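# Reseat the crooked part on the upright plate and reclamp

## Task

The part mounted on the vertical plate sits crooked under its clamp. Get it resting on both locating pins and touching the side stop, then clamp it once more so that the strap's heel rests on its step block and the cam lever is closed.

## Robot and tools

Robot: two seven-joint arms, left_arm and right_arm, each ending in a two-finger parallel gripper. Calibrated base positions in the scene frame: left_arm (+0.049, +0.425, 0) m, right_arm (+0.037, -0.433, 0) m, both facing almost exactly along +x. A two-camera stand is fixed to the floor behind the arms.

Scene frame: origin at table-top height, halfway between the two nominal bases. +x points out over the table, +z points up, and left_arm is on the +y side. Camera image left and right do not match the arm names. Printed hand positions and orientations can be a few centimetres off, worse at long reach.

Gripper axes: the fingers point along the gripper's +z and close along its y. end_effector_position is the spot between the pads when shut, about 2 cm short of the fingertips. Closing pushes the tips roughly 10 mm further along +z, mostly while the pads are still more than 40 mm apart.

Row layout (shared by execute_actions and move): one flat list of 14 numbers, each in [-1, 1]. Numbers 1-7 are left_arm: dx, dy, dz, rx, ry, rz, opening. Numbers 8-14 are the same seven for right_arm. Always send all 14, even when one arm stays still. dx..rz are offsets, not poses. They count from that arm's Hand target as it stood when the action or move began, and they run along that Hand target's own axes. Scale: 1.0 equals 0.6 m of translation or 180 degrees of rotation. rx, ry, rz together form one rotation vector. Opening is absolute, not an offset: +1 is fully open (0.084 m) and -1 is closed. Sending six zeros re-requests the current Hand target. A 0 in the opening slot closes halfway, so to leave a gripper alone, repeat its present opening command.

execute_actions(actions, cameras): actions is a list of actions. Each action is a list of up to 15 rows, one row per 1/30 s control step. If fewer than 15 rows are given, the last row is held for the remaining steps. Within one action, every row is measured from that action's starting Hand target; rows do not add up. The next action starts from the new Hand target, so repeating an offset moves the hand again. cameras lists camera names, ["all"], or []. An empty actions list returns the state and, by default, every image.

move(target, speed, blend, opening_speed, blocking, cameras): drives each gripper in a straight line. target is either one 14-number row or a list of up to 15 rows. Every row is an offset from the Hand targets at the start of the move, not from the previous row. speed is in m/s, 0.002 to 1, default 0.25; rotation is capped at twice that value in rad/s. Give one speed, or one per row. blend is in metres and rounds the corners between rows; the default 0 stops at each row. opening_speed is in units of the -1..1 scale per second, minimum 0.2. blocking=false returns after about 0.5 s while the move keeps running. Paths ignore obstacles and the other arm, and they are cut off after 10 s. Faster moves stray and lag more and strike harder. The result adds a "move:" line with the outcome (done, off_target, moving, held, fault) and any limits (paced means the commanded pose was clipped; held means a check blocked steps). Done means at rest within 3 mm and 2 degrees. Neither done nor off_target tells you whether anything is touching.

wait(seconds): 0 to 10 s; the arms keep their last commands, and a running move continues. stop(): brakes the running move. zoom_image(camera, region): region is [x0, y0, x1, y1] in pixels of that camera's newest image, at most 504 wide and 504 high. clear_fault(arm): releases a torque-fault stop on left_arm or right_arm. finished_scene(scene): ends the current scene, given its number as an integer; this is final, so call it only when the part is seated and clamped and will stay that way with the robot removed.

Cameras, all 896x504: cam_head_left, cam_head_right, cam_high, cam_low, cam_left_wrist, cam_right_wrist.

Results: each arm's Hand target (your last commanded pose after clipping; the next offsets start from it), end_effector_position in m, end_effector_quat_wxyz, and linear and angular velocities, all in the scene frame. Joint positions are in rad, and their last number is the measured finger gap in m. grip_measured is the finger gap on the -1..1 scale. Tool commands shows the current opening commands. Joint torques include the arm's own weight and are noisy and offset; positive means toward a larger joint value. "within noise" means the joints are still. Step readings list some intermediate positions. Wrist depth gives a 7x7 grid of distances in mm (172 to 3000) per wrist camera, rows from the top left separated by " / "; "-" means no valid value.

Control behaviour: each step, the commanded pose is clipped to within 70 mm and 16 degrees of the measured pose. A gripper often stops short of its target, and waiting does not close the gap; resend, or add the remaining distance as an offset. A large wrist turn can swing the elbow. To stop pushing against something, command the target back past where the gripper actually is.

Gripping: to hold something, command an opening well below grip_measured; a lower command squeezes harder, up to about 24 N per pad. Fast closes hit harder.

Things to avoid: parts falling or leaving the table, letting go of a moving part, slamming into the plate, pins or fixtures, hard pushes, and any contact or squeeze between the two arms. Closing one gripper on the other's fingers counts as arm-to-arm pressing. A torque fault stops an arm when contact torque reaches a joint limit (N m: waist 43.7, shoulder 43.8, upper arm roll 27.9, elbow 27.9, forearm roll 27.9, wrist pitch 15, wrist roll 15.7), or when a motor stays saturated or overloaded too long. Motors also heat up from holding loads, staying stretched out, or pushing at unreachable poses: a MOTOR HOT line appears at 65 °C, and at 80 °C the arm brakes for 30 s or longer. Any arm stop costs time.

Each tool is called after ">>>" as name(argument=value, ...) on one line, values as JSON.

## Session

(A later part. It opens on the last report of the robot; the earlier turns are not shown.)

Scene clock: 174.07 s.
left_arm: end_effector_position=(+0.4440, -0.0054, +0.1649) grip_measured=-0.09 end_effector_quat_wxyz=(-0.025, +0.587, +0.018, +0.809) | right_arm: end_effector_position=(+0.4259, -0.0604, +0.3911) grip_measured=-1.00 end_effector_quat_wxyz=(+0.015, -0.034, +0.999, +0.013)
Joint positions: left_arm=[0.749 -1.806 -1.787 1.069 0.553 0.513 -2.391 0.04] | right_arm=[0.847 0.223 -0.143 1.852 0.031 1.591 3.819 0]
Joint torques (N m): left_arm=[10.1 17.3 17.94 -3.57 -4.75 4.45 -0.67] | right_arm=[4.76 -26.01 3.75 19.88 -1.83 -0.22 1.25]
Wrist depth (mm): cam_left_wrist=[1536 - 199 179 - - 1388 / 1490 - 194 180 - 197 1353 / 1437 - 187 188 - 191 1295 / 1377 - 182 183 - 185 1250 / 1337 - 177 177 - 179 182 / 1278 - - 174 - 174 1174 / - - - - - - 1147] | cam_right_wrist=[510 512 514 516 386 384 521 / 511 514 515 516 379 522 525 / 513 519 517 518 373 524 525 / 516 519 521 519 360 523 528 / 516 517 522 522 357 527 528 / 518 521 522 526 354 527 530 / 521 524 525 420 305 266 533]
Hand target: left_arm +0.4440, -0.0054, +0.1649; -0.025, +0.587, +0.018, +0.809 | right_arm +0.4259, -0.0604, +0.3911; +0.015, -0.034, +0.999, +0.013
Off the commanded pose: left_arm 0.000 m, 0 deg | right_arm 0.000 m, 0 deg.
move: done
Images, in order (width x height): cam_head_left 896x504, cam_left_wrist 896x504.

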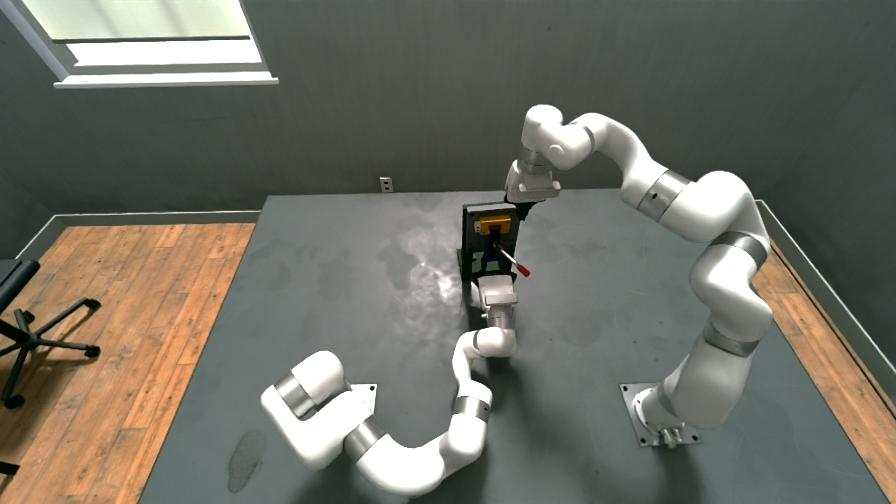

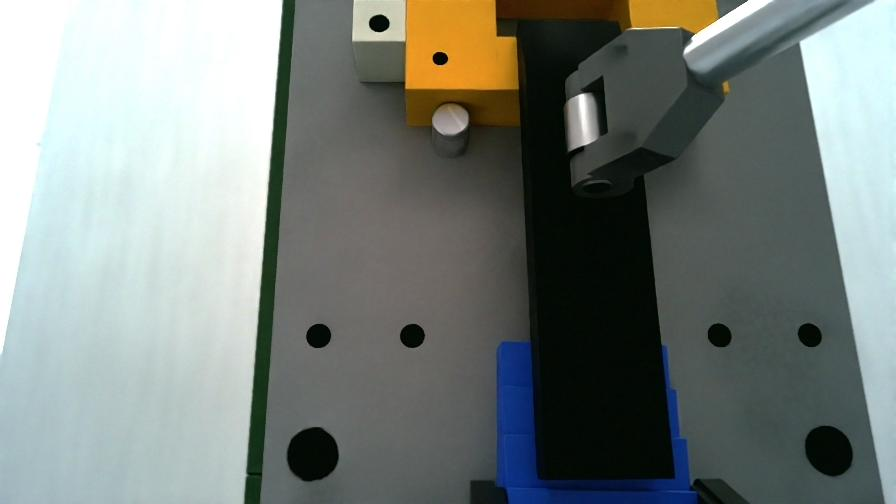

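>>> move(target=[[0,0,0,0,0,0,-0.3,0.1506,-0.0072,0.0637,0.0053,0.0116,-0.1642,-0.3],[0,0,0,0,0,0,-0.3,0.1553,-0.011,0.2168,0.0053,0.0116,-0.1642,-0.3],[0,0,0,0,0,0,-0.3,0.1553,-0.011,0.2168,0.0053,0.0116,-0.1642,-0.8]], speed=0.12)

>>> move(target=[[0,0,0,0,0,0,-0.3,-0.0067,-0.0512,0,0,0,-0.0833,-0.8],[0,0,0,0,0,0,-0.3,-0.0265,-0.099,0,0,0,-0.1667,-0.8]], speed=0.08)

>>> move(target=[[0,0,0,0,0,0,-0.3,-0.0067,-0.0512,0,0,0,-0.0833,-0.8],[0,0,0,0,0,0,-0.3,-0.0265,-0.099,0,0,0,-0.1667,-0.8],[0,0,0,0,0,0,-0.3,-0.0281,-0.1014,0,0,0,-0.1722,-0.8]], speed=0.06, cameras=["cam_left_wrist"])

Scene clock: 198.50 s.
left_arm: end_effector_position=(+0.4440, -0.0054, +0.1649) grip_measured=-0.09 end_effector_quat_wxyz=(-0.025, +0.587, +0.018, +0.809) | right_arm: end_effector_position=(+0.3373, -0.0697, +0.2580) grip_measured=-0.62 end_effector_quat_wxyz=(+0.000, -0.288, +0.958, +0.000)
Joint positions: left_arm=[0.749 -1.806 -1.787 1.069 0.553 0.513 -2.391 0.04] | right_arm=[0.912 -0.015 -0.066 1.186 -0.002 1.201 3.44 0.017]
Joint torques (N m): left_arm=[9.75 17.49 18.04 -3.63 -4.79 4.28 -0.7] | right_arm=[-6.44 -19.6 -6.71 15.82 1.73 -0.71 -0.08]
Wrist depth (mm): cam_left_wrist=[1526 - 199 179 - - 1388 / 1487 - 194 180 - 197 1345 / 1431 - 187 188 - 191 1295 / 1369 - 182 183 - 185 1255 / 1327 - 177 178 - 179 182 / 1278 - - 174 - 174 1166 / - - - - - - 1149] | cam_right_wrist=[392 393 393 391 389 390 389 / 392 392 391 390 390 389 388 / 392 391 391 391 390 280 242 / 393 391 391 390 390 264 234 / 391 392 392 391 389 253 256 / 392 390 390 389 250 243 389 / 391 391 390 391 240 241 387]
Hand target: left_arm +0.4440, -0.0054, +0.1649; -0.025, +0.587, +0.018, +0.809 | right_arm +0.3373, -0.0697, +0.2580; +0.000, -0.287, +0.958, +0.000
Off the commanded pose: left_arm 0.000 m, 0 deg | right_arm 0.000 m, 0 deg.
move: done

Scene clock: 202.40 s.
left_arm: end_effector_position=(+0.4441, -0.0054, +0.1649) grip_measured=-0.09 end_effector_quat_wxyz=(-0.025, +0.587, +0.018, +0.809) | right_arm: end_effector_position=(+0.3832, -0.1105, +0.2581) grip_measured=-0.62 end_effector_quat_wxyz=(+0.000, -0.526, +0.851, +0.000)
Joint positions: left_arm=[0.749 -1.806 -1.787 1.069 0.553 0.513 -2.391 0.04] | right_arm=[0.853 -0.01 -0.137 1.193 -0.002 1.202 2.787 0.017]
Joint torques (N m): left_arm=[-11.54 17.55 21.08 -3.14 -0.4 2.62 -0.72] | right_arm=[-18.5 -24 -27.05 15.73 -4.06 3.39 -1.15]
Wrist depth (mm): cam_left_wrist=[1529 - 199 179 203 183 - / 1490 - 193 180 - - 1337 / 1443 - 187 188 - 191 1288 / 1372 - 182 183 - 184 1250 / 1335 - 176 177 - 179 182 / 1290 - - 174 - 174 1166 / 1250 - - - - - 1147] | cam_right_wrist=[393 392 391 390 390 389 389 / 393 392 389 390 390 389 390 / 392 392 391 391 389 389 389 / 392 392 390 390 390 389 389 / 392 391 391 390 390 390 388 / 392 392 391 391 389 389 276 / 393 392 391 390 390 253 250]
Hand target: left_arm +0.4440, -0.0054, +0.1649; -0.025, +0.587, +0.018, +0.809 | right_arm +0.3833, -0.1106, +0.2580; +0.000, -0.526, +0.851, +0.000
Off the commanded pose: left_arm 0.000 m, 0 deg | right_arm 0.000 m, 0 deg.
move: done

Scene clock: 207.67 s.
left_arm: end_effector_position=(+0.4440, -0.0054, +0.1649) grip_measured=-0.09 end_effector_quat_wxyz=(-0.025, +0.587, +0.018, +0.809) | right_arm: end_effector_position=(+0.4448, -0.1221, +0.2581) grip_measured=-0.62 end_effector_quat_wxyz=(+0.000, +0.734, -0.679, +0.000)
Joint positions: left_arm=[0.749 -1.806 -1.787 1.069 0.553 0.513 -2.391 0.04] | right_arm=[0.774 0.125 -0.167 1.352 0.021 1.229 2.129 0.017]
Joint torques (N m): left_arm=[-17.37 16.23 21.66 -2.76 2.82 2.47 -0.4] | right_arm=[-22.79 -21.21 -30.99 19.28 -5.33 -0.39 -1.45]
Wrist depth (mm): cam_left_wrist=[1539 - 199 179 203 183 208 / 1480 - 193 181 - 199 - / 1437 - 187 188 - 190 191 / 1364 - 182 183 - 185 1250 / 1340 - 176 177 - 179 182 / 1283 - - 174 - 174 1166 / 1253 - - - - - 1145] | cam_right_wrist=[392 393 392 391 391 391 388 / 392 391 392 390 391 391 389 / 393 392 390 391 389 390 390 / 393 391 391 391 390 390 390 / 393 391 391 390 391 389 388 / 392 391 390 390 389 390 389 / 391 359 299 390 390 389 388]
Hand target: left_arm +0.4440, -0.0054, +0.1649; -0.025, +0.587, +0.018, +0.809 | right_arm +0.4453, -0.1227, +0.2581; +0.000, +0.734, -0.679, +0.001
Off the commanded pose: left_arm 0.000 m, 0 deg | right_arm 0.001 m, 0 deg.
move: done
Images, in order (width x height): cam_left_wrist 896x504.

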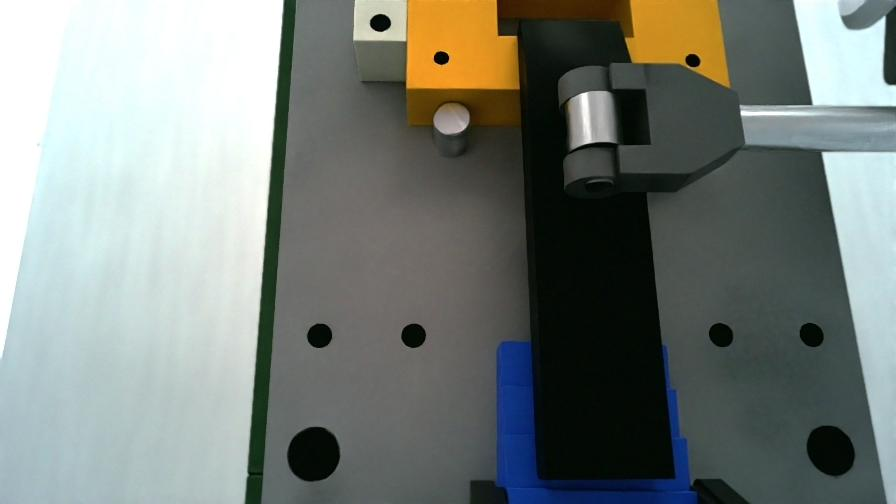

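>>> move(target=[[0,0,0,0,0,0,-0.3,0,0,0,0,0,0,-0.3],[0,0,0,0,0,0,0.05,0,0,-0.2,0,0,0,-0.3],[0,0,0,0,0,0,0.5,0,0,-0.2,0,0,0,-0.3],[0,0,-0.22,0,0,0,0.5,0,0,-0.2,0,0,0,-0.3]], speed=0.12, opening_speed=1, cameras=["cam_left_wrist"])

>>> zoom_image(camera="cam_left_wrist", region=[340, 20, 700, 460])

Scene clock: 220.47 s.
left_arm: end_effector_position=(+0.3188, -0.0132, +0.1240) grip_measured=+0.49 end_effector_quat_wxyz=(-0.025, +0.587, +0.018, +0.809) | right_arm: end_effector_position=(+0.4451, -0.1227, +0.3781) grip_measured=-0.32 end_effector_quat_wxyz=(+0.000, +0.734, -0.679, +0.001)
Joint positions: left_arm=[0.471 -1.702 -1.959 1.062 0.459 0.817 -2.328 0.065] | right_arm=[0.767 0.149 -0.171 1.726 0.024 1.579 2.127 0.03]
Joint torques (N m): left_arm=[-9.98 17.18 15.32 -1.51 -4.23 3.39 1.1] | right_arm=[-5.79 -24.17 -5.31 20.23 3.2 -0.96 -1.49]
Wrist depth (mm): cam_left_wrist=[1698 1657 1653 1593 1585 1557 1546 / 1630 1607 352 315 322 1496 1490 / 1553 1553 - 315 279 1437 1425 / 1503 1493 314 314 317 1402 1397 / 1452 1458 305 302 305 1353 1343 / 1397 1388 310 297 275 1292 1300 / 1369 1356 304 1307 - 1269 1262] | cam_right_wrist=[515 514 514 512 513 511 509 / 515 513 514 512 510 512 511 / 514 514 514 513 511 509 509 / 516 513 513 512 512 512 509 / 513 512 515 511 511 510 507 / 512 513 492 510 512 509 509 / 512 513 337 355 508 394 408]
Hand target: left_arm +0.3188, -0.0132, +0.1240; -0.025, +0.587, +0.018, +0.809 | right_arm +0.4451, -0.1226, +0.3781; +0.000, +0.734, -0.679, +0.001
Off the commanded pose: left_arm 0.000 m, 0 deg | right_arm 0.000 m, 0 deg.
move: done
Images, in order (width x height): cam_left_wrist 896x504.

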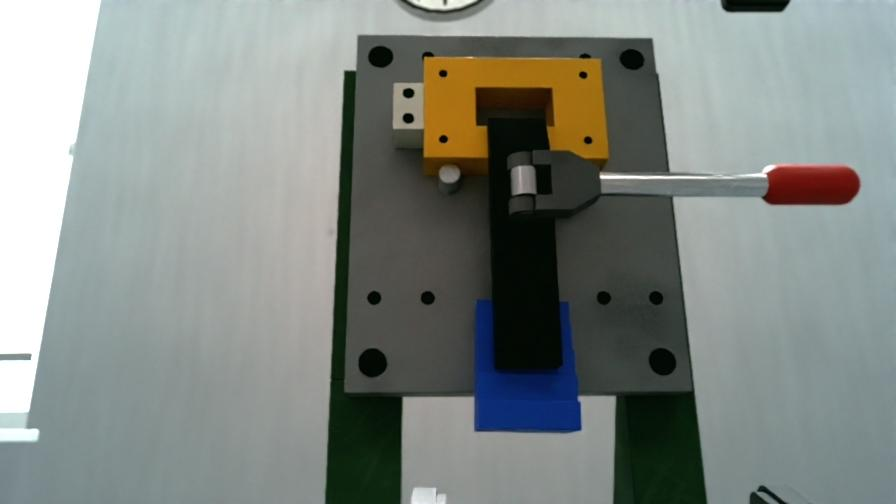

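Scaled by 1.145 from the camera's 896x504 image, which has a finer 1280x720 frame.

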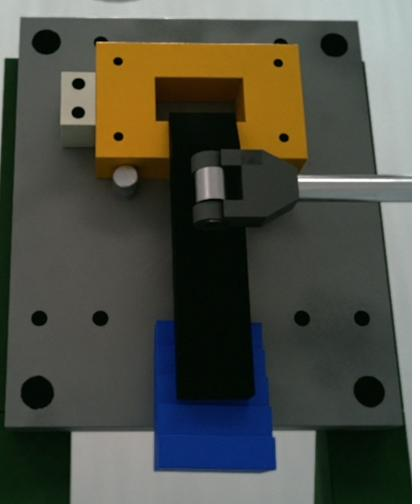

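>>> finished_scene(scene=2)

The scene is finished: the task was done.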